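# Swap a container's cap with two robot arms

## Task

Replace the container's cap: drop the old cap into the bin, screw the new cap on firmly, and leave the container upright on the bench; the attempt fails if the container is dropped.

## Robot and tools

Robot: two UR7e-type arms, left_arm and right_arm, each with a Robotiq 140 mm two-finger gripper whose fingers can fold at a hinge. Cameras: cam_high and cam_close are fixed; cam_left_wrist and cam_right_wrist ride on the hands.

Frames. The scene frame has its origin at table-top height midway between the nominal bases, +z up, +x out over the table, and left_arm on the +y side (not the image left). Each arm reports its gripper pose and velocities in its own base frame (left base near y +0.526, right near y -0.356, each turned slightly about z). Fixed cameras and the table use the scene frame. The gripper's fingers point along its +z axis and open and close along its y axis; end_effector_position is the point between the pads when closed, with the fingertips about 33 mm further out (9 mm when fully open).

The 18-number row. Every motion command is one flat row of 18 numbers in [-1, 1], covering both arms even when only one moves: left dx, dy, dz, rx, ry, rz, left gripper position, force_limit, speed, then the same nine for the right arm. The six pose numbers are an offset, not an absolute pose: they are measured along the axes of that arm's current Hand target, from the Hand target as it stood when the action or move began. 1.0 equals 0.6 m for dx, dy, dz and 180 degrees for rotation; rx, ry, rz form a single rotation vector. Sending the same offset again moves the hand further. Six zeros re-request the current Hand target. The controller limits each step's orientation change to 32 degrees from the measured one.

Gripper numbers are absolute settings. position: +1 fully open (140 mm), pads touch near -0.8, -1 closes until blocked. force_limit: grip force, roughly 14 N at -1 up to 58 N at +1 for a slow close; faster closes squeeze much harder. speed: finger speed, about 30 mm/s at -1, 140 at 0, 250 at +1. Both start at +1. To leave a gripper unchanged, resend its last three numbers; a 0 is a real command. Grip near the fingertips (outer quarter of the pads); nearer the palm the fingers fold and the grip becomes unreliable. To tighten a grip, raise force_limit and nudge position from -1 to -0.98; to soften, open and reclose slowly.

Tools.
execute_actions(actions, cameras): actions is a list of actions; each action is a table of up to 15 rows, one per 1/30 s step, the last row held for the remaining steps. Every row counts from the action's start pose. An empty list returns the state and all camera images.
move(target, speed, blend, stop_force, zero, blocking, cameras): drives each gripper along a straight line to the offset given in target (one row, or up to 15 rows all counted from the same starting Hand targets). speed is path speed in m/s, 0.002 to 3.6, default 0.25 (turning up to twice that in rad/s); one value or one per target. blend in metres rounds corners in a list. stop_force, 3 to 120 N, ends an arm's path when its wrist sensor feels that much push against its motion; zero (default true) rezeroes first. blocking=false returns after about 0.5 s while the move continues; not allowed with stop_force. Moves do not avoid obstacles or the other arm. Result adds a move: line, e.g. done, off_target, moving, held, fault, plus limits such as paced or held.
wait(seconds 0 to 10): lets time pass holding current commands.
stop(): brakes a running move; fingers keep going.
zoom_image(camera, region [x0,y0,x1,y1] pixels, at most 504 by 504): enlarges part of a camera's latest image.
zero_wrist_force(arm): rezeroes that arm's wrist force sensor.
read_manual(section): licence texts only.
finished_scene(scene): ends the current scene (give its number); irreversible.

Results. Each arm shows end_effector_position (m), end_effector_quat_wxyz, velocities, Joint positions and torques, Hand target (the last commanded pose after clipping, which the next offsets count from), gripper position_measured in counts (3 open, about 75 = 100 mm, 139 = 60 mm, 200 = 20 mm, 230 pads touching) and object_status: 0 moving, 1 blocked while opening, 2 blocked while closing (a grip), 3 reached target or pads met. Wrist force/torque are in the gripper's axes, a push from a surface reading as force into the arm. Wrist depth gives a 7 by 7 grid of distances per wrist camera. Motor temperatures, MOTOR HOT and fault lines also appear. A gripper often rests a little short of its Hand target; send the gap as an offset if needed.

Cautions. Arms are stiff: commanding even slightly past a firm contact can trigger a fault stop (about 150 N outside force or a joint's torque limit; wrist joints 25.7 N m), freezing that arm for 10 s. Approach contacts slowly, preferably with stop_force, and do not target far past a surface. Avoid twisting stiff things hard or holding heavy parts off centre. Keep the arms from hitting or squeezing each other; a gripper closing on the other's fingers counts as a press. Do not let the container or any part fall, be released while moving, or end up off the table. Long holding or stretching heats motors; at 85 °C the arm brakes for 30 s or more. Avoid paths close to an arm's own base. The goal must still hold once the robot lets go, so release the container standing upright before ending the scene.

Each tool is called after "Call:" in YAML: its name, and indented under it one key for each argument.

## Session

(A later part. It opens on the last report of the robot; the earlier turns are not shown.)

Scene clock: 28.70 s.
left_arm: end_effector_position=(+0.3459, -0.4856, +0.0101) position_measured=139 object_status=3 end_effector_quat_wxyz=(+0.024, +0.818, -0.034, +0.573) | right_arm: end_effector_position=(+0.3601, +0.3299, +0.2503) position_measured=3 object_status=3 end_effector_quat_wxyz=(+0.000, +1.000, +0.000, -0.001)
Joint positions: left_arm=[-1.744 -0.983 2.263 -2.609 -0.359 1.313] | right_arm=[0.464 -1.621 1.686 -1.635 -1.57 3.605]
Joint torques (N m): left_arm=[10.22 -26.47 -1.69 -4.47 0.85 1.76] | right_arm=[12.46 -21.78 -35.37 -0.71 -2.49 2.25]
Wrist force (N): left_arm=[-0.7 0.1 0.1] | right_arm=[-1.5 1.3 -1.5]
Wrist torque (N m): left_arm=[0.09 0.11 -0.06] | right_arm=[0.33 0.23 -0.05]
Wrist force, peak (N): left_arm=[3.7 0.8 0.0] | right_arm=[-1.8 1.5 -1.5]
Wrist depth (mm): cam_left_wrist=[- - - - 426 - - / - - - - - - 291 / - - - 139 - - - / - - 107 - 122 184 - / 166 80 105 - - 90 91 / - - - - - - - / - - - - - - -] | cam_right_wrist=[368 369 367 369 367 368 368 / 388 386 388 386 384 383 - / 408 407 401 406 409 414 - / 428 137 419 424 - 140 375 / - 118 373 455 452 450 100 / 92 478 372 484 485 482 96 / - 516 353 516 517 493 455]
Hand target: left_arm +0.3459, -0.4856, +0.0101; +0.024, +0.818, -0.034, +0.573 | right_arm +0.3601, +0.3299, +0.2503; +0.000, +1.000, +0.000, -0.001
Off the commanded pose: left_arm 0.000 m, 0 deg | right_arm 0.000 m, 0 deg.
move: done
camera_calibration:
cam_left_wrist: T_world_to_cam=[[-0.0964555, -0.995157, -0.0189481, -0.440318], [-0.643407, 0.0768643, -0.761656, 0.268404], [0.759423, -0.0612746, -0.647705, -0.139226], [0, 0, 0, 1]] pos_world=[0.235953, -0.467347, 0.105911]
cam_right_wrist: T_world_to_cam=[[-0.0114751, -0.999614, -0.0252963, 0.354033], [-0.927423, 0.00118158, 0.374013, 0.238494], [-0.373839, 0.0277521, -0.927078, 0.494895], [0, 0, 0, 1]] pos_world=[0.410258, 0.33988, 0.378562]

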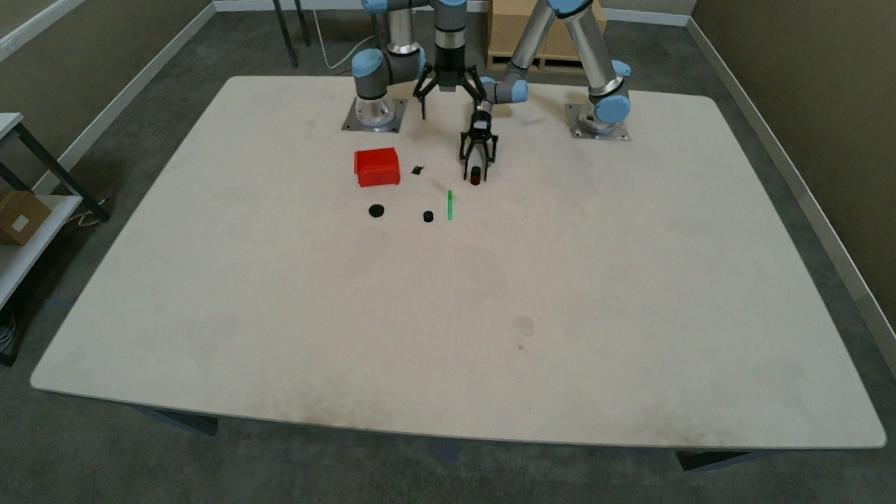

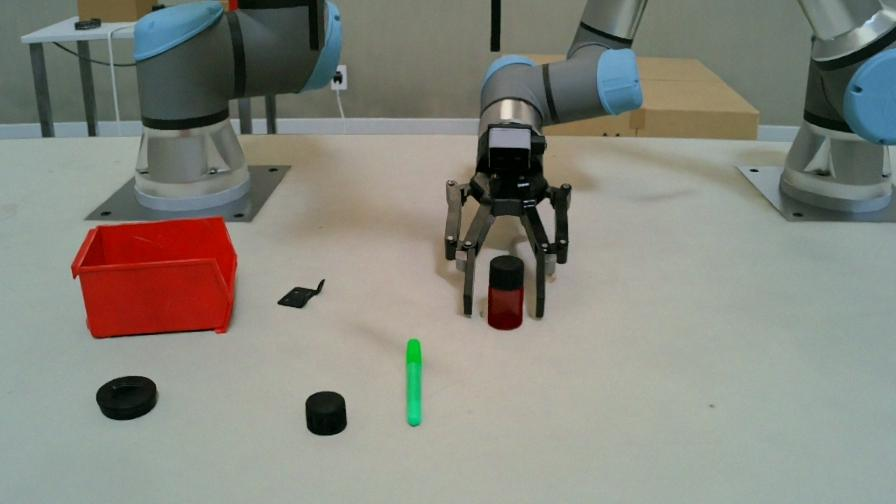

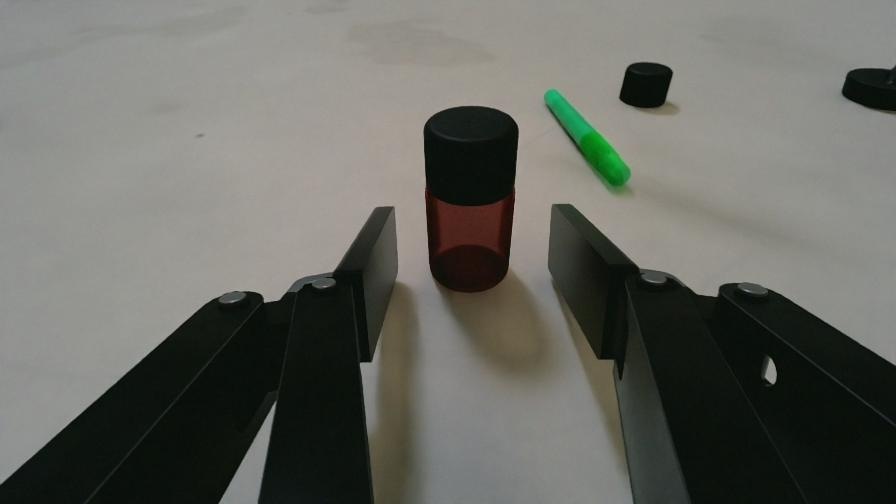

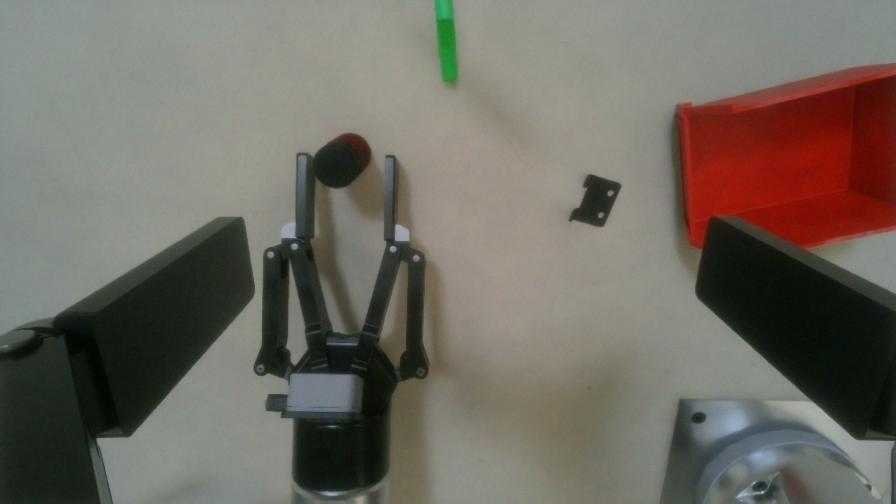

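Call:
move:
  target: [0.0023,-0.0017,0.0063,0,0,0,-0.079,-1,-1,0,0,0,0,0,0,1,1,1]
  speed: 0.05

Call:
execute_actions:
  actions:
    - [[0,0,0,0,0,0,-1,-1,-1,0,0,0,0,0,0,1,1,1]]
    - [[0,0,0,0,0,0,-1,-1,-1,0,0,0,0,0,0,1,1,1]]
    - [[0,0,0,0,0,0,-1,-1,-1,0,0,0,0,0,0,1,1,1]]
  cameras: ["cam_left_wrist","cam_right_wrist","cam_close"]

Scene clock: 30.57 s.
left_arm: end_effector_position=(+0.3500, -0.4850, +0.0101) position_measured=139 object_status=3 end_effector_quat_wxyz=(+0.024, +0.818, -0.034, +0.573) | right_arm: end_effector_position=(+0.3601, +0.3299, +0.2503) position_measured=3 object_status=3 end_effector_quat_wxyz=(+0.000, +1.000, +0.000, -0.001)
Joint positions: left_arm=[-1.736 -0.977 2.265 -2.64 -0.357 1.338] | right_arm=[0.464 -1.621 1.686 -1.635 -1.57 3.605]
Joint torques (N m): left_arm=[10.78 -27.59 -1.03 -4.67 3.76 1.98] | right_arm=[12.42 -21.31 -35.79 -0.81 -2.44 2.26]
Wrist force (N): left_arm=[-0.7 -0.1 -0.3] | right_arm=[-1.8 1.3 -1.4]
Wrist torque (N m): left_arm=[0.05 0.12 -0.06] | right_arm=[0.33 0.29 -0.05]
Wrist force, peak (N): left_arm=[-1.0 0.1 0.0] | right_arm=[-1.8 1.3 -1.5]
Wrist depth (mm): cam_left_wrist=[- - 424 - - - - / - - 334 - - - - / - - - 137 222 - - / - - 108 173 157 - 183 / - 80 105 157 133 86 - / - - - - 138 - - / - - - - 118 - -] | cam_right_wrist=[370 369 368 369 367 368 367 / 387 388 386 386 390 380 383 / 408 409 369 406 405 409 - / 424 137 419 424 428 140 361 / - 118 373 456 454 448 100 / 93 478 373 482 482 480 96 / - 511 352 517 516 500 456]
Hand target: left_arm +0.3500, -0.4850, +0.0101; +0.024, +0.818, -0.034, +0.573 | right_arm +0.3601, +0.3299, +0.2503; +0.000, +1.000, +0.000, -0.001
Off the commanded pose: left_arm 0.000 m, 0 deg | right_arm 0.000 m, 0 deg.
move: done

Scene clock: 32.27 s.
left_arm: end_effector_position=(+0.3500, -0.4850, +0.0101) position_measured=182 object_status=2 end_effector_quat_wxyz=(+0.024, +0.818, -0.034, +0.573) | right_arm: end_effector_position=(+0.3601, +0.3299, +0.2503) position_measured=3 object_status=3 end_effector_quat_wxyz=(+0.000, +1.000, +0.000, -0.001)
Joint positions: left_arm=[-1.735 -0.976 2.265 -2.64 -0.357 1.338] | right_arm=[0.464 -1.621 1.686 -1.635 -1.57 3.605]
Joint torques (N m): left_arm=[8.99 -27.11 -0.46 -3.82 2.44 1.74] | right_arm=[12.71 -20.68 -35.34 -0.76 -2.39 2.42]
Wrist force (N): left_arm=[-0.3 -0.1 -0.7] | right_arm=[-1.6 1.5 -1.3]
Wrist torque (N m): left_arm=[0.05 0.09 -0.07] | right_arm=[0.38 0.25 -0.06]
Wrist force, peak (N): left_arm=[-0.9 0.0 -0.4] | right_arm=[-1.7 1.5 -1.7]
Wrist depth (mm): cam_left_wrist=[- 530 - - - 408 - / 300 - - - 285 304 - / - - - - - 228 233 / - - - 174 - 193 183 / - 159 91 152 101 84 - / 141 - - - - - - / - - - - - - -] | cam_right_wrist=[368 368 368 368 368 367 367 / 389 388 384 383 385 383 - / 409 407 398 411 407 402 - / 425 137 375 427 425 140 116 / - 118 373 454 465 150 100 / 92 479 372 482 485 - 96 / - 520 350 507 516 495 454]
Hand target: left_arm +0.3500, -0.4850, +0.0101; +0.024, +0.818, -0.034, +0.573 | right_arm +0.3601, +0.3299, +0.2503; +0.000, +1.000, +0.000, -0.001
Off the commanded pose: left_arm 0.000 m, 0 deg | right_arm 0.000 m, 0 deg.
Step readings (end_effector_position of left_arm | right_arm):
0: (+0.3500, -0.4850, +0.0101) | (+0.3601, +0.3299, +0.2503)
1: (+0.3500, -0.4850, +0.0101) | (+0.3601, +0.3299, +0.2503)
2: (+0.3500, -0.4850, +0.0101) | (+0.3601, +0.3299, +0.2503)
4: (+0.3500, -0.4850, +0.0101) | (+0.3601, +0.3299, +0.2503)
8: (+0.3500, -0.4850, +0.0101) | (+0.3601, +0.3299, +0.2503)
15: (+0.3500, -0.4850, +0.0101) | (+0.3601, +0.3299, +0.2503)
16: (+0.3500, -0.4850, +0.0101) | (+0.3601, +0.3299, +0.2503)
17: (+0.3500, -0.4850, +0.0101) | (+0.3601, +0.3299, +0.2503)
19: (+0.3500, -0.4850, +0.0101) | (+0.3601, +0.3299, +0.2503)
23: (+0.3500, -0.4850, +0.0101) | (+0.3601, +0.3299, +0.2503)
30: (+0.3500, -0.4850, +0.0101) | (+0.3601, +0.3299, +0.2503)
31: (+0.3500, -0.4850, +0.0101) | (+0.3601, +0.3299, +0.2503)
32: (+0.3500, -0.4850, +0.0101) | (+0.3601, +0.3299, +0.2503)
34: (+0.3500, -0.4850, +0.0101) | (+0.3601, +0.3299, +0.2503)
38: (+0.3500, -0.4850, +0.0101) | (+0.3601, +0.3299, +0.2503)
45: (+0.3500, -0.4850, +0.0101) | (+0.3601, +0.3299, +0.2503)
camera_calibration:
cam_left_wrist: T_world_to_cam=[[-0.0967479, -0.995131, -0.0188187, -0.439146], [-0.64343, 0.0769581, -0.761627, 0.271099], [0.759367, -0.0615773, -0.647743, -0.142497], [0, 0, 0, 1]] pos_world=[0.240154, -0.466645, 0.105911]
cam_right_wrist: T_world_to_cam=[[-0.0114751, -0.999614, -0.0252963, 0.354033], [-0.927423, 0.00118158, 0.374013, 0.238494], [-0.373839, 0.0277521, -0.927078, 0.494895], [0, 0, 0, 1]] pos_world=[0.410258, 0.33988, 0.378562]
Images, in order (width x height): cam_close 896x504, cam_left_wrist 896x504, cam_right_wrist 896x504.

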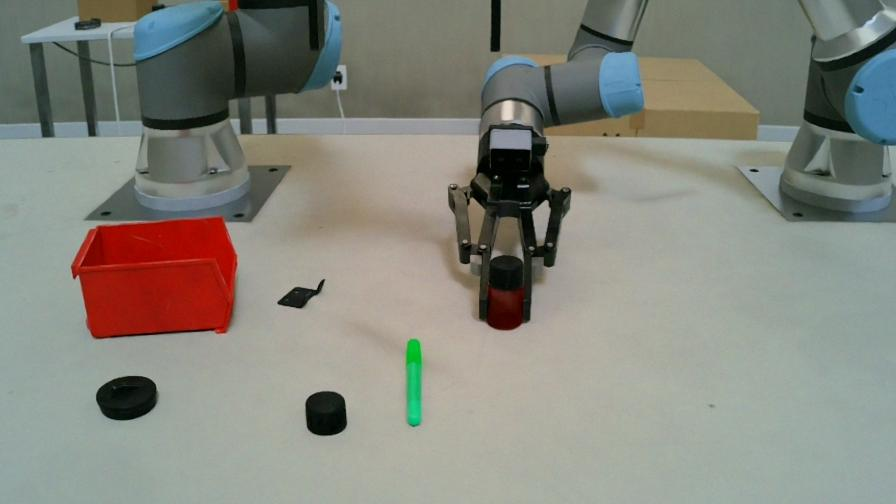

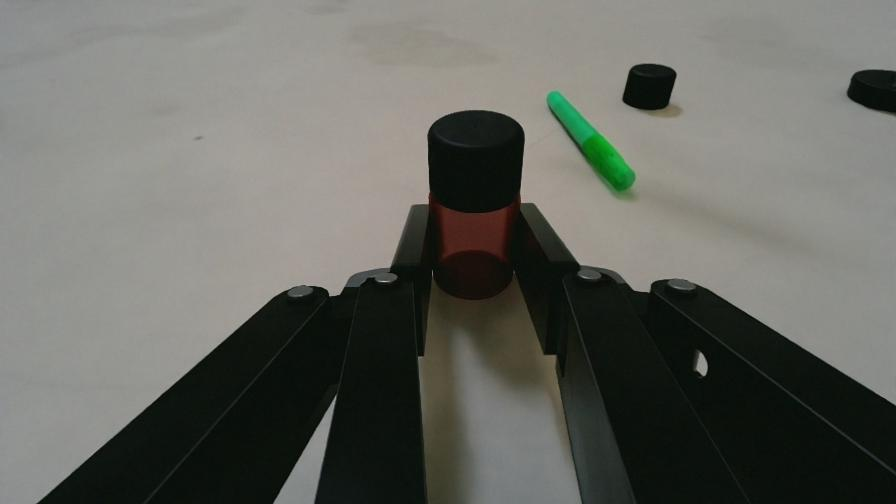

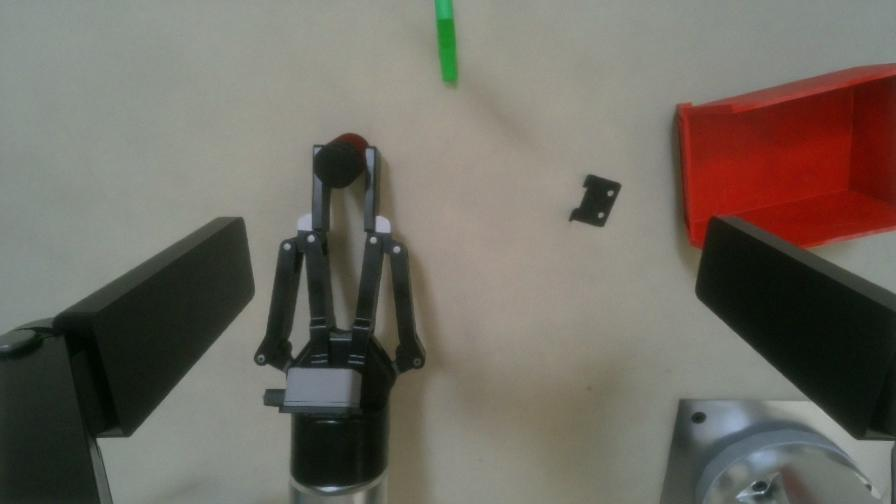

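Call:
execute_actions:
  actions:
    - [[0,0,0,0,0,0,-0.98,1,-1,0,0,0,0,0,0,1,1,1]]
    - [[0,0,0,0,0,0,-0.98,1,-1,0,0,0,0,0,0,1,1,1]]

Call:
zoom_image:
  camera: "cam_right_wrist"
  region: [270, 110, 430, 270]

Call:
zoom_image:
  camera: "cam_close"
  region: [430, 200, 590, 350]

Scene clock: 33.63 s.
left_arm: end_effector_position=(+0.3500, -0.4850, +0.0101) position_measured=185 object_status=2 end_effector_quat_wxyz=(+0.024, +0.818, -0.034, +0.573) | right_arm: end_effector_position=(+0.3601, +0.3299, +0.2503) position_measured=3 object_status=3 end_effector_quat_wxyz=(+0.000, +1.000, +0.000, -0.001)
Joint positions: left_arm=[-1.735 -0.976 2.265 -2.64 -0.357 1.338] | right_arm=[0.464 -1.621 1.686 -1.635 -1.57 3.605]
Joint torques (N m): left_arm=[8.39 -27.59 -1.12 -3.18 1.38 1.71] | right_arm=[12.37 -20.82 -35.57 -0.77 -2.54 2.23]
Wrist force (N): left_arm=[3.1 -0.1 -1.9] | right_arm=[-1.6 1.2 -1.6]
Wrist torque (N m): left_arm=[0.04 0.05 -0.09] | right_arm=[0.32 0.26 -0.06]
Wrist force, peak (N): left_arm=[3.1 -0.3 -1.9] | right_arm=[-1.5 1.7 -1.5]
Wrist depth (mm): cam_left_wrist=[- 431 523 - - - 446 / - 337 - - - 284 - / - 239 - 137 - - - / - 193 - - - - 182 / - - 90 - 101 83 - / - - - - - - - / - - - 119 - - -] | cam_right_wrist=[370 368 372 367 367 368 367 / 389 387 383 386 385 381 - / 407 407 402 416 407 384 396 / 427 137 422 430 430 139 355 / - 118 373 456 454 448 100 / 92 478 370 488 482 487 96 / - 525 352 503 513 505 457]
Hand target: left_arm +0.3500, -0.4850, +0.0101; +0.024, +0.818, -0.034, +0.573 | right_arm +0.3601, +0.3299, +0.2503; +0.000, +1.000, +0.000, -0.001
Off the commanded pose: left_arm 0.000 m, 0 deg | right_arm 0.000 m, 0 deg.
Step readings (end_effector_position of left_arm | right_arm):
0: (+0.3500, -0.4850, +0.0101) | (+0.3601, +0.3299, +0.2503)
1: (+0.3500, -0.4850, +0.0101) | (+0.3601, +0.3299, +0.2503)
2: (+0.3500, -0.4850, +0.0101) | (+0.3601, +0.3299, +0.2503)
4: (+0.3500, -0.4850, +0.0101) | (+0.3601, +0.3299, +0.2503)
8: (+0.3500, -0.4850, +0.0101) | (+0.3601, +0.3299, +0.2503)
15: (+0.3500, -0.4850, +0.0101) | (+0.3601, +0.3299, +0.2503)
16: (+0.3500, -0.4850, +0.0101) | (+0.3601, +0.3299, +0.2503)
17: (+0.3500, -0.4850, +0.0101) | (+0.3601, +0.3299, +0.2503)
19: (+0.3500, -0.4850, +0.0101) | (+0.3601, +0.3299, +0.2503)
23: (+0.3500, -0.4850, +0.0101) | (+0.3601, +0.3299, +0.2503)
30: (+0.3500, -0.4850, +0.0101) | (+0.3601, +0.3299, +0.2503)

Scaled by 3.150 from the camera's 896x504 image, which has a finer 1280x720 frame.
This view is cut from an older image: the scene may have changed since it was taken.

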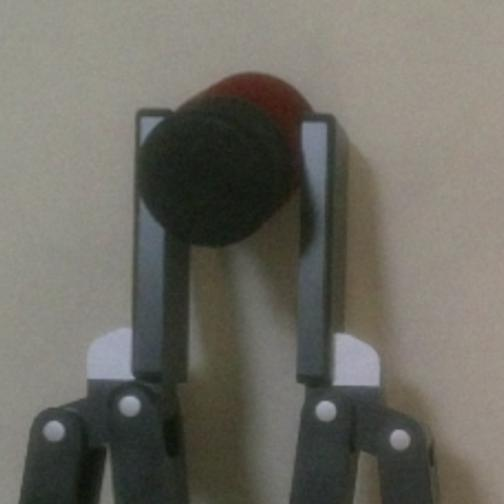

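Scaled by 3.150 from the camera's 896x504 image, which has a finer 1280x720 frame.
This view is cut from an older image: the scene may have changed since it was taken.

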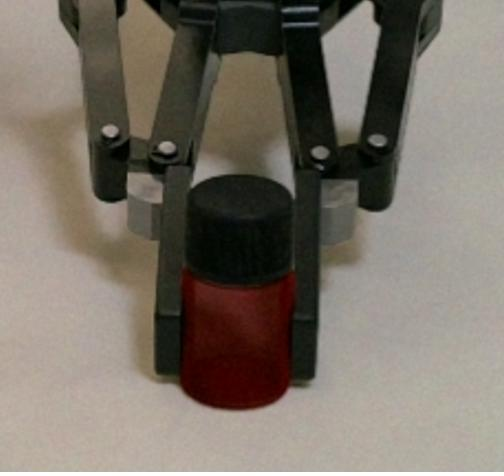

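Call:
move:
  target: [0,0,0,0,0,0,-0.98,1,-1,-0.0335,-0.1618,0.2505,0,0,0,-0.079,-1,1]
  speed: 0.2
  cameras: ["cam_close","cam_left_wrist","cam_right_wrist"]

Call:
zoom_image:
  camera: "cam_right_wrist"
  region: [320, 60, 580, 320]

Call:
zoom_image:
  camera: "cam_left_wrist"
  region: [340, 0, 620, 280]

Scene clock: 35.60 s.
left_arm: end_effector_position=(+0.3500, -0.4850, +0.0101) position_measured=185 object_status=2 end_effector_quat_wxyz=(+0.024, +0.818, -0.034, +0.573) | right_arm: end_effector_position=(+0.3397, +0.4269, +0.1002) position_measured=139 object_status=3 end_effector_quat_wxyz=(+0.000, +1.000, +0.000, -0.001)
Joint positions: left_arm=[-1.735 -0.976 2.265 -2.64 -0.357 1.338] | right_arm=[0.651 -1.392 1.838 -2.017 -1.569 3.792]
Joint torques (N m): left_arm=[9.8 -28.41 -2.36 -1.93 1.54 1.78] | right_arm=[13.94 -23.2 -23.65 -5.76 -2.45 2.34]
Wrist force (N): left_arm=[1.5 -0.2 -1.4] | right_arm=[-1.3 1.7 -1.3]
Wrist torque (N m): left_arm=[0.04 0.06 -0.10] | right_arm=[0.41 0.20 -0.05]
Wrist force, peak (N): left_arm=[3.4 0.0 -1.7] | right_arm=[-1.4 1.7 -2.9]
Wrist depth (mm): cam_left_wrist=[- - - 449 113 - - / - 313 - - - - - / - 236 - 137 228 - - / - - 189 - - - 183 / - - 90 154 101 83 154 / 142 - - - - - - / - - - 118 - - -] | cam_right_wrist=[228 228 228 228 228 228 228 / 242 240 240 239 239 239 239 / 252 253 252 218 248 251 251 / 266 266 143 263 145 263 263 / 279 91 115 275 219 91 277 / - - 73 241 220 69 77 / - - - 222 220 - 70]
Hand target: left_arm +0.3500, -0.4850, +0.0101; +0.024, +0.818, -0.034, +0.573 | right_arm +0.3397, +0.4270, +0.1001; +0.000, +1.000, +0.000, -0.001
Off the commanded pose: left_arm 0.000 m, 0 deg | right_arm 0.000 m, 0 deg.
move: done
camera_calibration:
cam_left_wrist: T_world_to_cam=[[-0.0966721, -0.995137, -0.018883, -0.43916], [-0.643436, 0.0769582, -0.761622, 0.2711], [0.759371, -0.0614776, -0.647746, -0.142451], [0, 0, 0, 1]] pos_world=[0.240154, -0.466646, 0.105911]
cam_right_wrist: T_world_to_cam=[[-0.0114774, -0.999614, -0.025295, 0.446965], [-0.927388, 0.0011816, 0.3741, 0.275565], [-0.373925, 0.027752, -0.927043, 0.345448], [0, 0, 0, 1]] pos_world=[0.389857, 0.43688, 0.228463]
Images, in order (width x height): cam_close 896x504, cam_left_wrist 896x504, cam_right_wrist 896x504.

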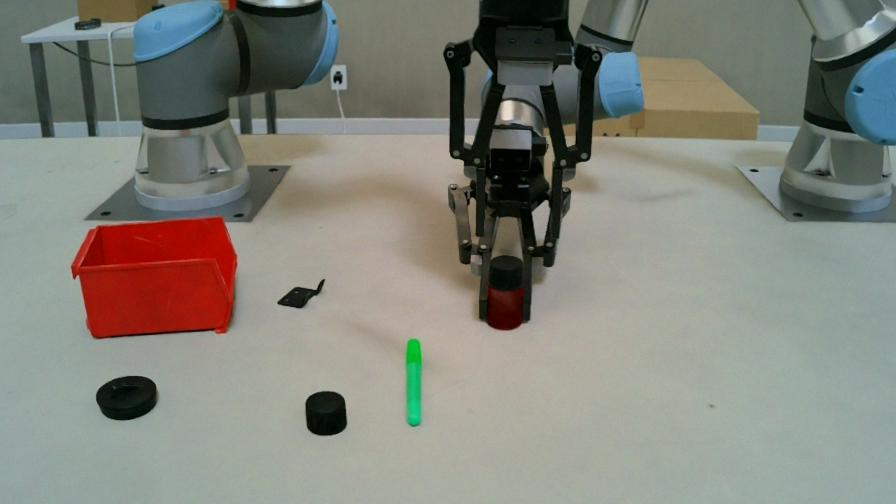

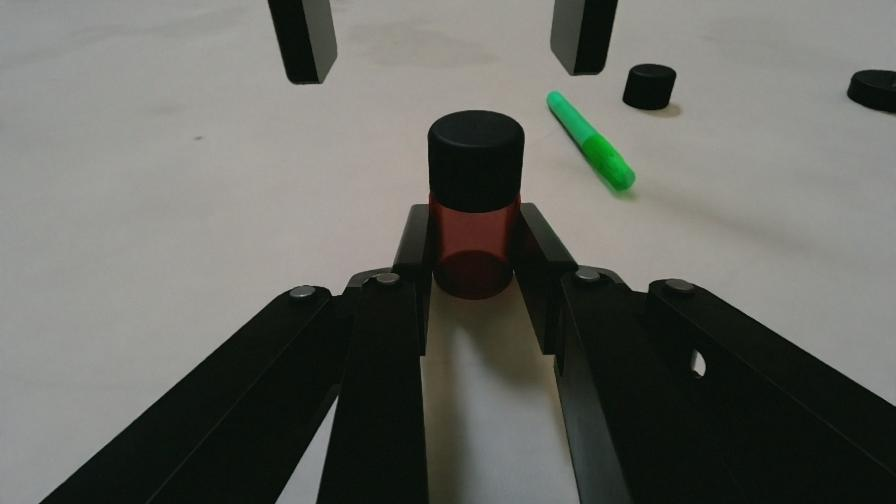

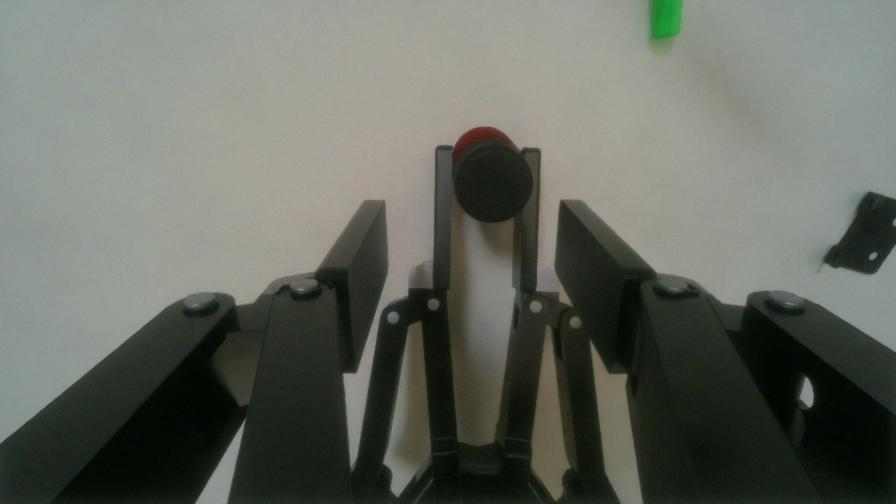

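Scaled by 1.938 from the camera's 896x504 image, which has a finer 1280x720 frame.

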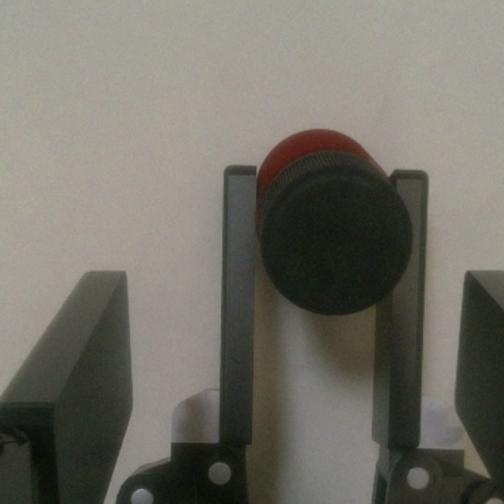

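Scaled by 1.800 from the camera's 896x504 image, which has a finer 1280x720 frame.

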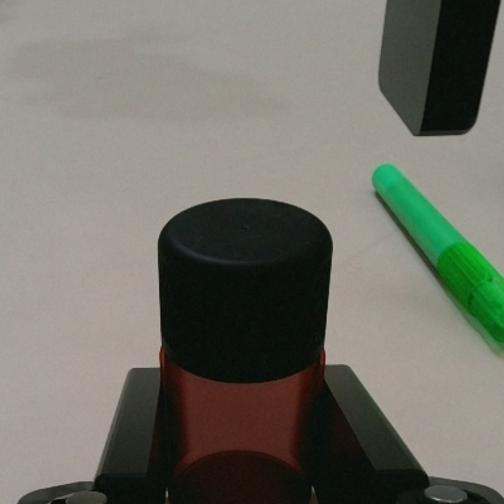

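Call:
move:
  target: [0,0,0,0,0,0,-0.98,1,-1,0.0223,0.0152,0,0,0,0,-0.079,-1,1]
  speed: 0.1
  cameras: ["cam_close","cam_left_wrist","cam_right_wrist"]

Call:
zoom_image:
  camera: "cam_right_wrist"
  region: [340, 100, 600, 300]

Call:
zoom_image:
  camera: "cam_left_wrist"
  region: [340, 0, 620, 280]

Call:
zoom_image:
  camera: "cam_close"
  region: [420, 170, 600, 350]

Scene clock: 37.77 s.
left_arm: end_effector_position=(+0.3500, -0.4850, +0.0101) position_measured=185 object_status=2 end_effector_quat_wxyz=(+0.024, +0.818, -0.034, +0.573) | right_arm: end_effector_position=(+0.3529, +0.4180, +0.1001) position_measured=139 object_status=3 end_effector_quat_wxyz=(+0.000, +1.000, +0.000, -0.001)
Joint positions: left_arm=[-1.735 -0.976 2.265 -2.64 -0.357 1.338] | right_arm=[0.623 -1.388 1.834 -2.016 -1.57 3.764]
Joint torques (N m): left_arm=[8.63 -28.48 -1.57 -1.46 1.33 1.85] | right_arm=[-12.22 -23.49 -32.83 -0.71 -1.01 -2.15]
Wrist force (N): left_arm=[2.7 -0.1 -1.7] | right_arm=[-1.3 1.5 -1.3]
Wrist torque (N m): left_arm=[0.05 0.05 -0.09] | right_arm=[0.38 0.21 0.03]
Wrist force, peak (N): left_arm=[3.4 -0.1 -2.0] | right_arm=[-2.0 1.3 -1.5]
Wrist depth (mm): cam_left_wrist=[- 480 109 - 112 - - / - - 342 - - - 296 / - - - 159 - - - / - - - - 179 - - / - - 90 - 102 83 - / - - - - - - - / - - - - - - -] | cam_right_wrist=[228 228 228 227 227 228 228 / 240 239 239 239 239 239 238 / 253 252 251 247 252 251 252 / 267 266 143 223 145 265 263 / 278 91 115 244 224 91 278 / - - 73 249 225 69 77 / - - 224 226 310 - 70]
Hand target: left_arm +0.3500, -0.4850, +0.0101; +0.024, +0.818, -0.034, +0.573 | right_arm +0.3531, +0.4179, +0.1000; +0.000, +1.000, +0.000, -0.001
Off the commanded pose: left_arm 0.000 m, 0 deg | right_arm 0.000 m, 0 deg.
move: done
camera_calibration:
cam_left_wrist: T_world_to_cam=[[-0.0966721, -0.995137, -0.018883, -0.43916], [-0.643436, 0.0769582, -0.761622, 0.2711], [0.759371, -0.0614776, -0.647746, -0.142451], [0, 0, 0, 1]] pos_world=[0.240154, -0.466646, 0.105911]
cam_right_wrist: T_world_to_cam=[[-0.0114732, -0.999614, -0.0252973, 0.438217], [-0.927458, 0.00118208, 0.373926, 0.288016], [-0.373752, 0.0277523, -0.927114, 0.350521], [0, 0, 0, 1]] pos_world=[0.403158, 0.42798, 0.228362]
Images, in order (width x height): cam_close 896x504, cam_left_wrist 896x504, cam_right_wrist 896x504.

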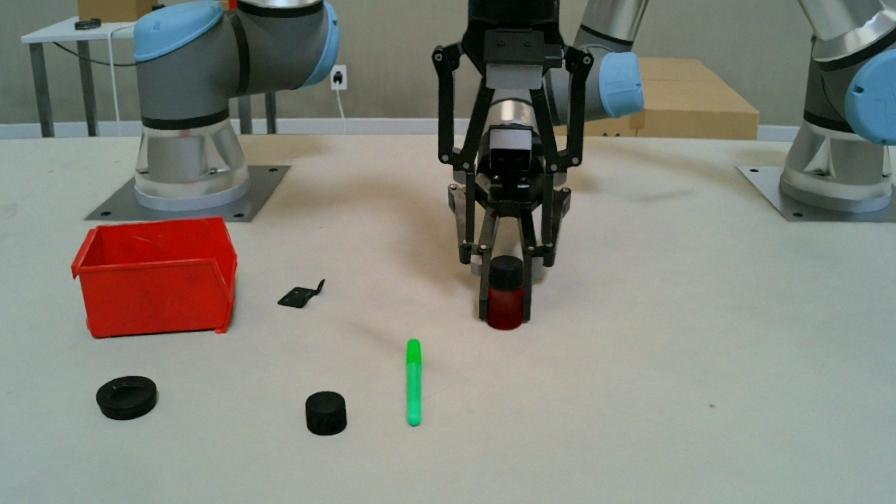

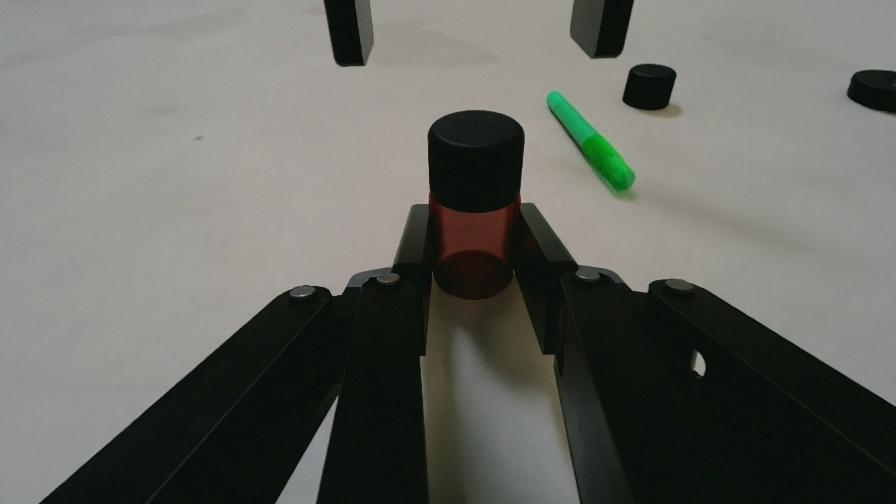

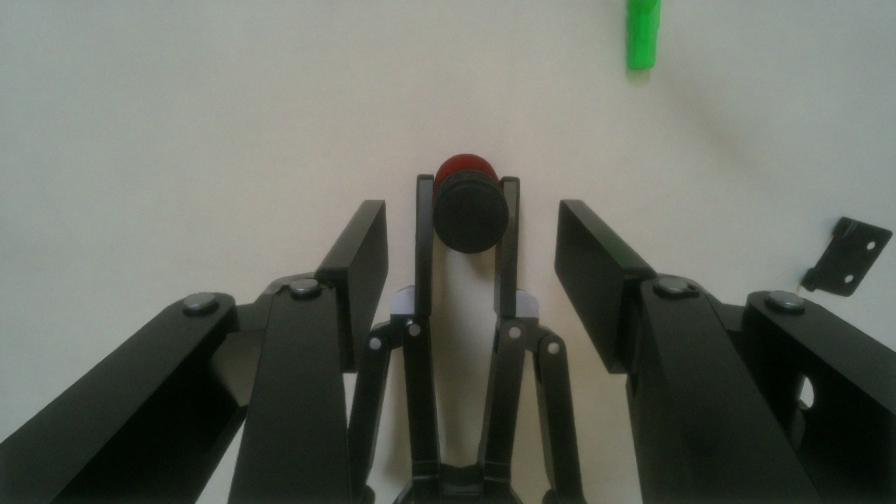

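Scaled by 1.938 from the camera's 896x504 image, which has a finer 1280x720 frame.

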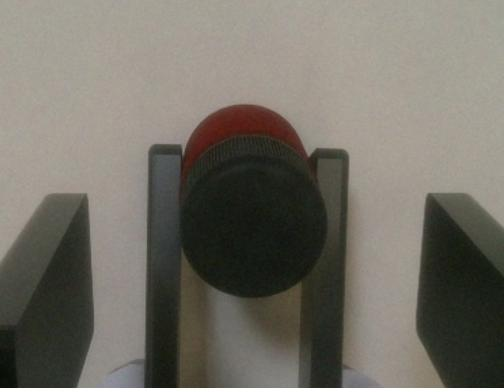

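Scaled by 1.800 from the camera's 896x504 image, which has a finer 1280x720 frame.

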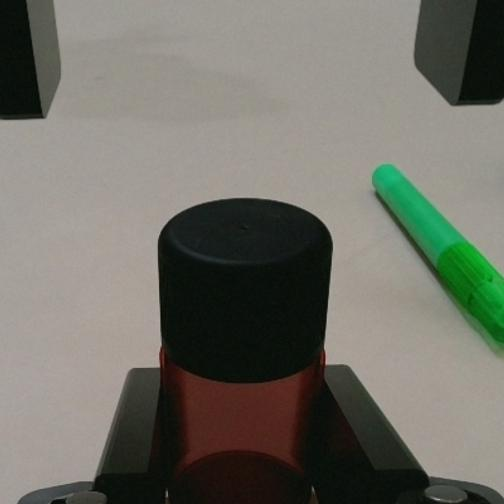

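Scaled by 2.800 from the camera's 896x504 image, which has a finer 1280x720 frame.

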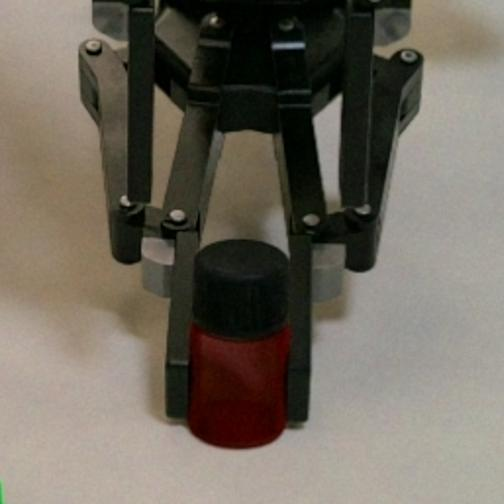

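Call:
move:
  target: [0,0,0,0,0,0,-0.98,1,-1,0,0,0.0633,0,0,0,-0.079,-1,1]
  speed: 0.06
  stop_force: 8
  cameras: ["cam_close","cam_left_wrist","cam_right_wrist"]

Call:
zoom_image:
  camera: "cam_right_wrist"
  region: [340, 100, 600, 300]

Call:
zoom_image:
  camera: "cam_left_wrist"
  region: [340, 0, 620, 280]

Call:
zoom_image:
  camera: "cam_close"
  region: [420, 170, 600, 350]

Scene clock: 40.27 s.
left_arm: end_effector_position=(+0.3500, -0.4850, +0.0101) position_measured=185 object_status=2 end_effector_quat_wxyz=(+0.024, +0.818, -0.034, +0.573) | right_arm: end_effector_position=(+0.3530, +0.4180, +0.0621) position_measured=139 object_status=3 end_effector_quat_wxyz=(+0.000, +1.000, +0.000, -0.001)
Joint positions: left_arm=[-1.735 -0.976 2.265 -2.64 -0.357 1.338] | right_arm=[0.623 -1.344 1.889 -2.115 -1.57 3.763]
Joint torques (N m): left_arm=[8.78 -29.73 -4.01 -1.44 1.45 1.67] | right_arm=[12 -24.54 -13.36 -5.54 2.55 2.17]
Wrist force (N): left_arm=[1.9 -0.2 -1.6] | right_arm=[-1.3 1.4 -1.5]
Wrist torque (N m): left_arm=[0.04 0.08 -0.09] | right_arm=[0.37 0.19 0.03]
Wrist force, peak (N): left_arm=[3.3 0.0 -2.0] | right_arm=[-1.3 1.5 -2.3]
Wrist depth (mm): cam_left_wrist=[- - 110 457 114 - - / - - 279 323 124 - - / - - - 158 - - - / - - - 181 - - 189 / 160 - 90 - - 83 - / 142 - - 138 - - - / - - - 115 - - -] | cam_right_wrist=[193 193 194 192 192 193 193 / 203 202 202 202 201 202 202 / 214 213 213 210 213 213 212 / 225 225 143 160 144 224 224 / 235 91 115 236 186 91 232 / - - 73 247 188 69 77 / - - 188 194 203 - 70]
Hand target: left_arm +0.3500, -0.4850, +0.0101; +0.024, +0.818, -0.034, +0.573 | right_arm +0.3530, +0.4180, +0.0621; +0.000, +1.000, +0.000, -0.001
Off the commanded pose: left_arm 0.000 m, 0 deg | right_arm 0.000 m, 0 deg.
move: done
camera_calibration:
cam_left_wrist: T_world_to_cam=[[-0.0966721, -0.995137, -0.018883, -0.43916], [-0.643436, 0.0769582, -0.761622, 0.2711], [0.759371, -0.0614776, -0.647746, -0.142451], [0, 0, 0, 1]] pos_world=[0.240154, -0.466646, 0.105911]
cam_right_wrist: T_world_to_cam=[[-0.0114751, -0.999614, -0.0252963, 0.437258], [-0.927423, 0.00118158, 0.374013, 0.302287], [-0.373839, 0.0277521, -0.927078, 0.315357], [0, 0, 0, 1]] pos_world=[0.403258, 0.42798, 0.190362]
Images, in order (width x height): cam_close 896x504, cam_left_wrist 896x504, cam_right_wrist 896x504.

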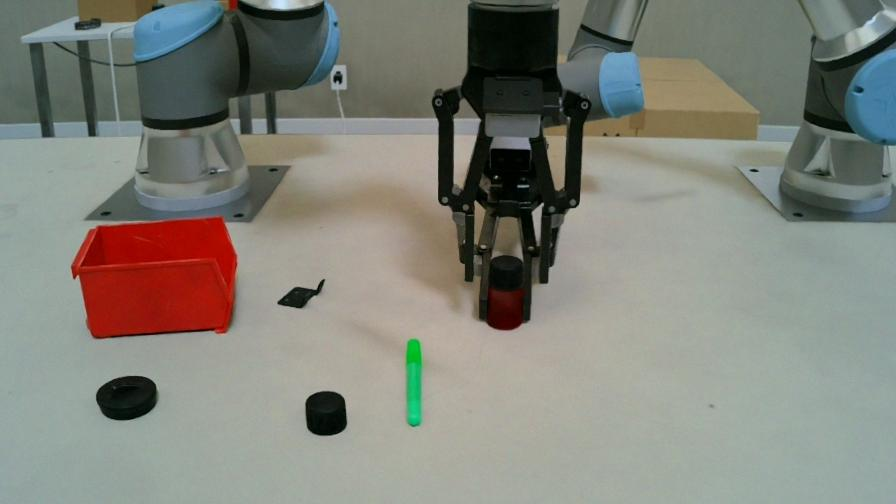

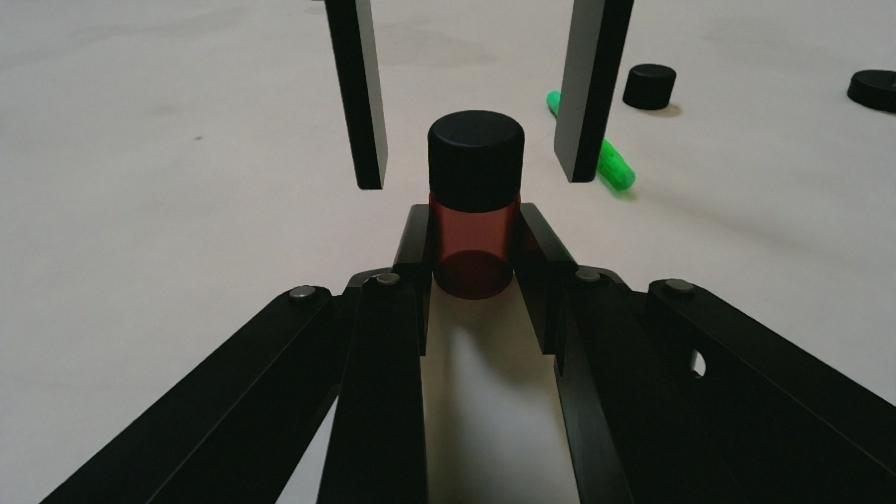

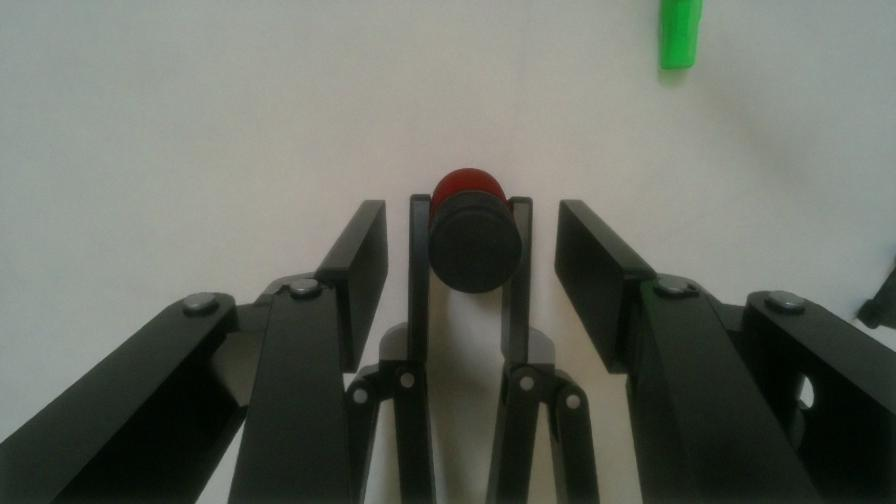

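Scaled by 1.938 from the camera's 896x504 image, which has a finer 1280x720 frame.

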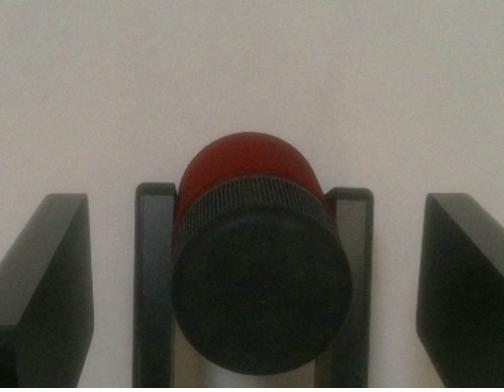

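Scaled by 1.800 from the camera's 896x504 image, which has a finer 1280x720 frame.

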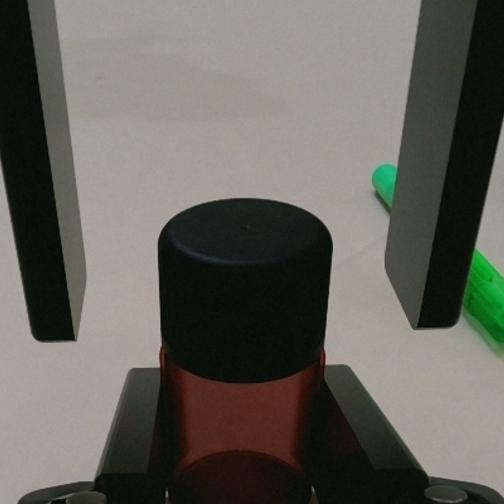

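Scaled by 2.800 from the camera's 896x504 image, which has a finer 1280x720 frame.

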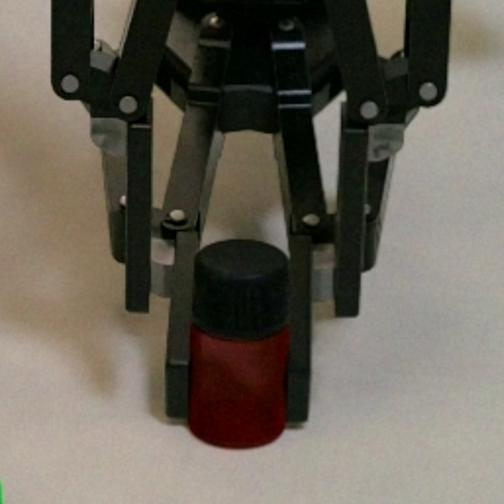

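Call:
execute_actions:
  actions:
    - [[0,0,0,0,0,0,-0.98,1,-1,0,0,0,0,0,0,-1,-1,-1]]
    - [[0,0,0,0,0,0,-0.98,1,-1,0,0,0,0,0,0,-1,-1,-1]]
    - [[0,0,0,0,0,0,-0.98,1,-1,0,0,0,0,0,0,-1,-1,-1]]

Scene clock: 42.13 s.
left_arm: end_effector_position=(+0.3500, -0.4850, +0.0101) position_measured=185 object_status=2 end_effector_quat_wxyz=(+0.024, +0.818, -0.034, +0.573) | right_arm: end_effector_position=(+0.3530, +0.4180, +0.0621) position_measured=184 object_status=2 end_effector_quat_wxyz=(+0.000, +1.000, +0.000, -0.001)
Joint positions: left_arm=[-1.735 -0.976 2.265 -2.64 -0.357 1.338] | right_arm=[0.623 -1.344 1.889 -2.115 -1.57 3.763]
Joint torques (N m): left_arm=[3.81 -28.19 -4.13 -4.58 1.45 1.72] | right_arm=[13.1 -25.01 -14.75 -5.6 2.62 2.13]
Wrist force (N): left_arm=[4.6 -7.5 -3.4] | right_arm=[-2.0 12.3 -16.8]
Wrist torque (N m): left_arm=[0.12 0.05 -0.28] | right_arm=[-0.08 0.21 0.04]
Wrist force, peak (N): left_arm=[4.6 -7.5 -3.4] | right_arm=[-1.9 12.8 -17.1]
Wrist depth (mm): cam_left_wrist=[- 521 520 - 114 - - / 297 - - - 143 293 304 / - - 236 134 - - - / - - 189 154 - 179 - / - 160 90 152 120 83 148 / - - - 135 - - - / - - - 119 - - -] | cam_right_wrist=[192 193 193 192 192 193 193 / 203 203 202 203 202 202 202 / 213 213 213 211 213 213 213 / 225 224 222 156 159 224 224 / 239 233 86 233 96 93 234 / - - - 250 - 76 - / - - - 264 - - -]
Hand target: left_arm +0.3500, -0.4850, +0.0101; +0.024, +0.818, -0.034, +0.573 | right_arm +0.3530, +0.4180, +0.0621; +0.000, +1.000, +0.000, -0.001
Off the commanded pose: left_arm 0.000 m, 0 deg | right_arm 0.000 m, 0 deg.
Step readings (end_effector_position of left_arm | right_arm):
0: (+0.3500, -0.4850, +0.0101) | (+0.3530, +0.4180, +0.0621)
1: (+0.3500, -0.4850, +0.0101) | (+0.3530, +0.4180, +0.0621)
2: (+0.3500, -0.4850, +0.0101) | (+0.3530, +0.4180, +0.0621)
4: (+0.3500, -0.4850, +0.0101) | (+0.3530, +0.4180, +0.0621)
8: (+0.3500, -0.4850, +0.0101) | (+0.3530, +0.4180, +0.0621)
15: (+0.3500, -0.4850, +0.0101) | (+0.3530, +0.4180, +0.0621)
16: (+0.3500, -0.4850, +0.0101) | (+0.3530, +0.4180, +0.0621)
17: (+0.3500, -0.4850, +0.0101) | (+0.3530, +0.4180, +0.0621)
19: (+0.3500, -0.4850, +0.0101) | (+0.3530, +0.4180, +0.0621)
23: (+0.3500, -0.4850, +0.0101) | (+0.3530, +0.4180, +0.0621)
30: (+0.3500, -0.4850, +0.0101) | (+0.3530, +0.4180, +0.0621)
31: (+0.3500, -0.4850, +0.0101) | (+0.3530, +0.4180, +0.0621)
32: (+0.3500, -0.4850, +0.0101) | (+0.3530, +0.4180, +0.0621)
34: (+0.3500, -0.4850, +0.0101) | (+0.3530, +0.4180, +0.0621)
38: (+0.3500, -0.4850, +0.0101) | (+0.3530, +0.4180, +0.0621)
45: (+0.3500, -0.4850, +0.0101) | (+0.3530, +0.4180, +0.0621)

Call:
move:
  target: [0,0,0,0,0,0,-0.98,1,-1,0,0.0007,-0.0008,0,0,0,-1,-1,-1]
  speed: 0.02

Scene clock: 43.00 s.
left_arm: end_effector_position=(+0.3500, -0.4850, +0.0101) position_measured=185 object_status=2 end_effector_quat_wxyz=(+0.024, +0.818, -0.034, +0.573) | right_arm: end_effector_position=(+0.3530, +0.4176, +0.0625) position_measured=184 object_status=2 end_effector_quat_wxyz=(+0.000, +1.000, +0.000, -0.001)
Joint positions: left_arm=[-1.735 -0.976 2.265 -2.64 -0.357 1.338] | right_arm=[0.622 -1.345 1.889 -2.114 -1.57 3.763]
Joint torques (N m): left_arm=[-2.49 -29.46 -3.77 -3.33 0.82 1.34] | right_arm=[-10.01 -44.3 -15.28 -0.67 2.4 -2.09]
Wrist force (N): left_arm=[9.2 0.1 -7.3] | right_arm=[3.7 1.6 8.3]
Wrist torque (N m): left_arm=[0.04 0.15 0.00] | right_arm=[0.37 0.09 0.02]
Wrist force, peak (N): left_arm=[9.2 0.1 -7.3] | right_arm=[-2.0 12.5 -17.1]
Wrist depth (mm): cam_left_wrist=[443 - - - - - - / - - - 304 257 - - / - - - 135 - - - / - - - - - 183 - / - 160 90 157 120 92 - / - - - - - - - / - - - - - - -] | cam_right_wrist=[194 193 193 193 192 193 193 / 203 203 203 203 202 202 202 / 213 213 213 210 213 213 213 / 226 226 223 156 158 225 224 / 240 233 86 232 96 93 235 / - - - 250 - 76 - / - - - 263 - - -]
Hand target: left_arm +0.3500, -0.4850, +0.0101; +0.024, +0.818, -0.034, +0.573 | right_arm +0.3530, +0.4175, +0.0625; +0.000, +1.000, +0.000, -0.001
Off the commanded pose: left_arm 0.000 m, 0 deg | right_arm 0.000 m, 0 deg.
move: done

Call:
execute_actions:
  actions:
    - [[0,0,0,0,0,0,-0.98,1,-1,0,0,0,0,0,0,-0.98,0.5,-1]]
    - [[0,0,0,0,0,0,-0.98,1,-1,0,0,0,0,0,0,-0.98,0.5,-1]]

Call:
move:
  target: [0,0,0,0,0,0,-0.98,1,-1,0,0,0,0,0,-0.111,-0.98,0.5,-1]
  speed: 0.15

Scene clock: 44.50 s.
left_arm: end_effector_position=(+0.3500, -0.4850, +0.0101) position_measured=185 object_status=2 end_effector_quat_wxyz=(+0.024, +0.818, -0.034, +0.573) | right_arm: end_effector_position=(+0.3530, +0.4175, +0.0626) position_measured=187 object_status=2 end_effector_quat_wxyz=(+0.000, +1.000, +0.000, -0.001)
Joint positions: left_arm=[-1.735 -0.976 2.265 -2.64 -0.357 1.338] | right_arm=[0.622 -1.345 1.889 -2.114 -1.57 3.763]
Joint torques (N m): left_arm=[-6.42 -28.43 -4.28 -1.02 -0.82 1.5] | right_arm=[-11.23 -38.63 -16.9 -0.61 2.42 -2.1]
Wrist force (N): left_arm=[6.0 0.3 -5.1] | right_arm=[2.6 1.3 4.4]
Wrist torque (N m): left_arm=[0.06 0.12 -0.01] | right_arm=[0.33 0.14 0.02]
Wrist force, peak (N): left_arm=[10.3 0.6 -7.2] | right_arm=[3.5 0.7 10.6]
Wrist depth (mm): cam_left_wrist=[- 469 - - - - 444 / - - 313 130 143 - - / 243 - - 135 - 228 224 / - 192 189 - - - 183 / - 165 90 - 101 92 - / - - - 132 - - - / - - - 119 - - -] | cam_right_wrist=[193 193 193 193 192 193 193 / 203 202 202 202 202 202 203 / 214 214 213 211 213 213 213 / 225 226 222 156 157 225 224 / 239 234 90 235 96 93 238 / - - 77 251 - 76 - / - - - 264 - - -]
Hand target: left_arm +0.3500, -0.4850, +0.0101; +0.024, +0.818, -0.034, +0.573 | right_arm +0.3530, +0.4175, +0.0625; +0.000, +1.000, +0.000, -0.001
Off the commanded pose: left_arm 0.000 m, 0 deg | right_arm 0.000 m, 0 deg.
Step readings (end_effector_position of left_arm | right_arm):
0: (+0.3500, -0.4850, +0.0101) | (+0.3530, +0.4175, +0.0625)
1: (+0.3500, -0.4850, +0.0101) | (+0.3530, +0.4175, +0.0625)
2: (+0.3500, -0.4850, +0.0101) | (+0.3530, +0.4175, +0.0625)
4: (+0.3500, -0.4850, +0.0101) | (+0.3530, +0.4175, +0.0625)
8: (+0.3500, -0.4850, +0.0101) | (+0.3530, +0.4175, +0.0626)
15: (+0.3500, -0.4850, +0.0101) | (+0.3530, +0.4175, +0.0626)
16: (+0.3500, -0.4850, +0.0101) | (+0.3530, +0.4175, +0.0626)
17: (+0.3500, -0.4850, +0.0101) | (+0.3530, +0.4175, +0.0626)
19: (+0.3500, -0.4850, +0.0101) | (+0.3530, +0.4175, +0.0626)
23: (+0.3500, -0.4850, +0.0101) | (+0.3530, +0.4175, +0.0626)
30: (+0.3500, -0.4850, +0.0101) | (+0.3530, +0.4175, +0.0626)

Scene clock: 46.30 s.
left_arm: end_effector_position=(+0.3500, -0.4850, +0.0101) position_measured=185 object_status=2 end_effector_quat_wxyz=(+0.024, +0.818, -0.034, +0.573) | right_arm: end_effector_position=(+0.3531, +0.4176, +0.0626) position_measured=187 object_status=2 end_effector_quat_wxyz=(+0.000, +0.985, +0.174, -0.001)
Joint positions: left_arm=[-1.735 -0.976 2.265 -2.64 -0.357 1.338] | right_arm=[0.622 -1.345 1.889 -2.114 -1.57 3.414]
Joint torques (N m): left_arm=[-3.27 -29.3 -4.84 -1.51 -0.34 1.54] | right_arm=[-12.33 -39.79 -16.14 -2.09 2.09 -2.27]
Wrist force (N): left_arm=[3.3 2.6 -1.5] | right_arm=[-0.6 -1.2 4.4]
Wrist torque (N m): left_arm=[0.09 0.11 0.06] | right_arm=[0.37 0.20 0.07]
Wrist force, peak (N): left_arm=[5.9 0.2 -5.1] | right_arm=[2.1 1.0 6.1]
Wrist depth (mm): cam_left_wrist=[- - - 116 118 - - / - - - 120 141 277 - / - - - 130 239 - 217 / - - - 156 - - 194 / - - 90 - 120 83 - / - - - - - - - / - - - - - - -] | cam_right_wrist=[194 193 193 193 193 193 193 / 204 203 203 202 202 202 202 / 214 214 213 211 213 213 213 / 226 225 223 156 157 225 225 / 239 233 90 195 96 93 238 / - - 77 193 - 76 - / - - - 192 - - -]
Hand target: left_arm +0.3500, -0.4850, +0.0101; +0.024, +0.818, -0.034, +0.573 | right_arm +0.3530, +0.4175, +0.0625; +0.000, +0.985, +0.174, -0.001
Off the commanded pose: left_arm 0.000 m, 0 deg | right_arm 0.000 m, 0 deg.
move: done


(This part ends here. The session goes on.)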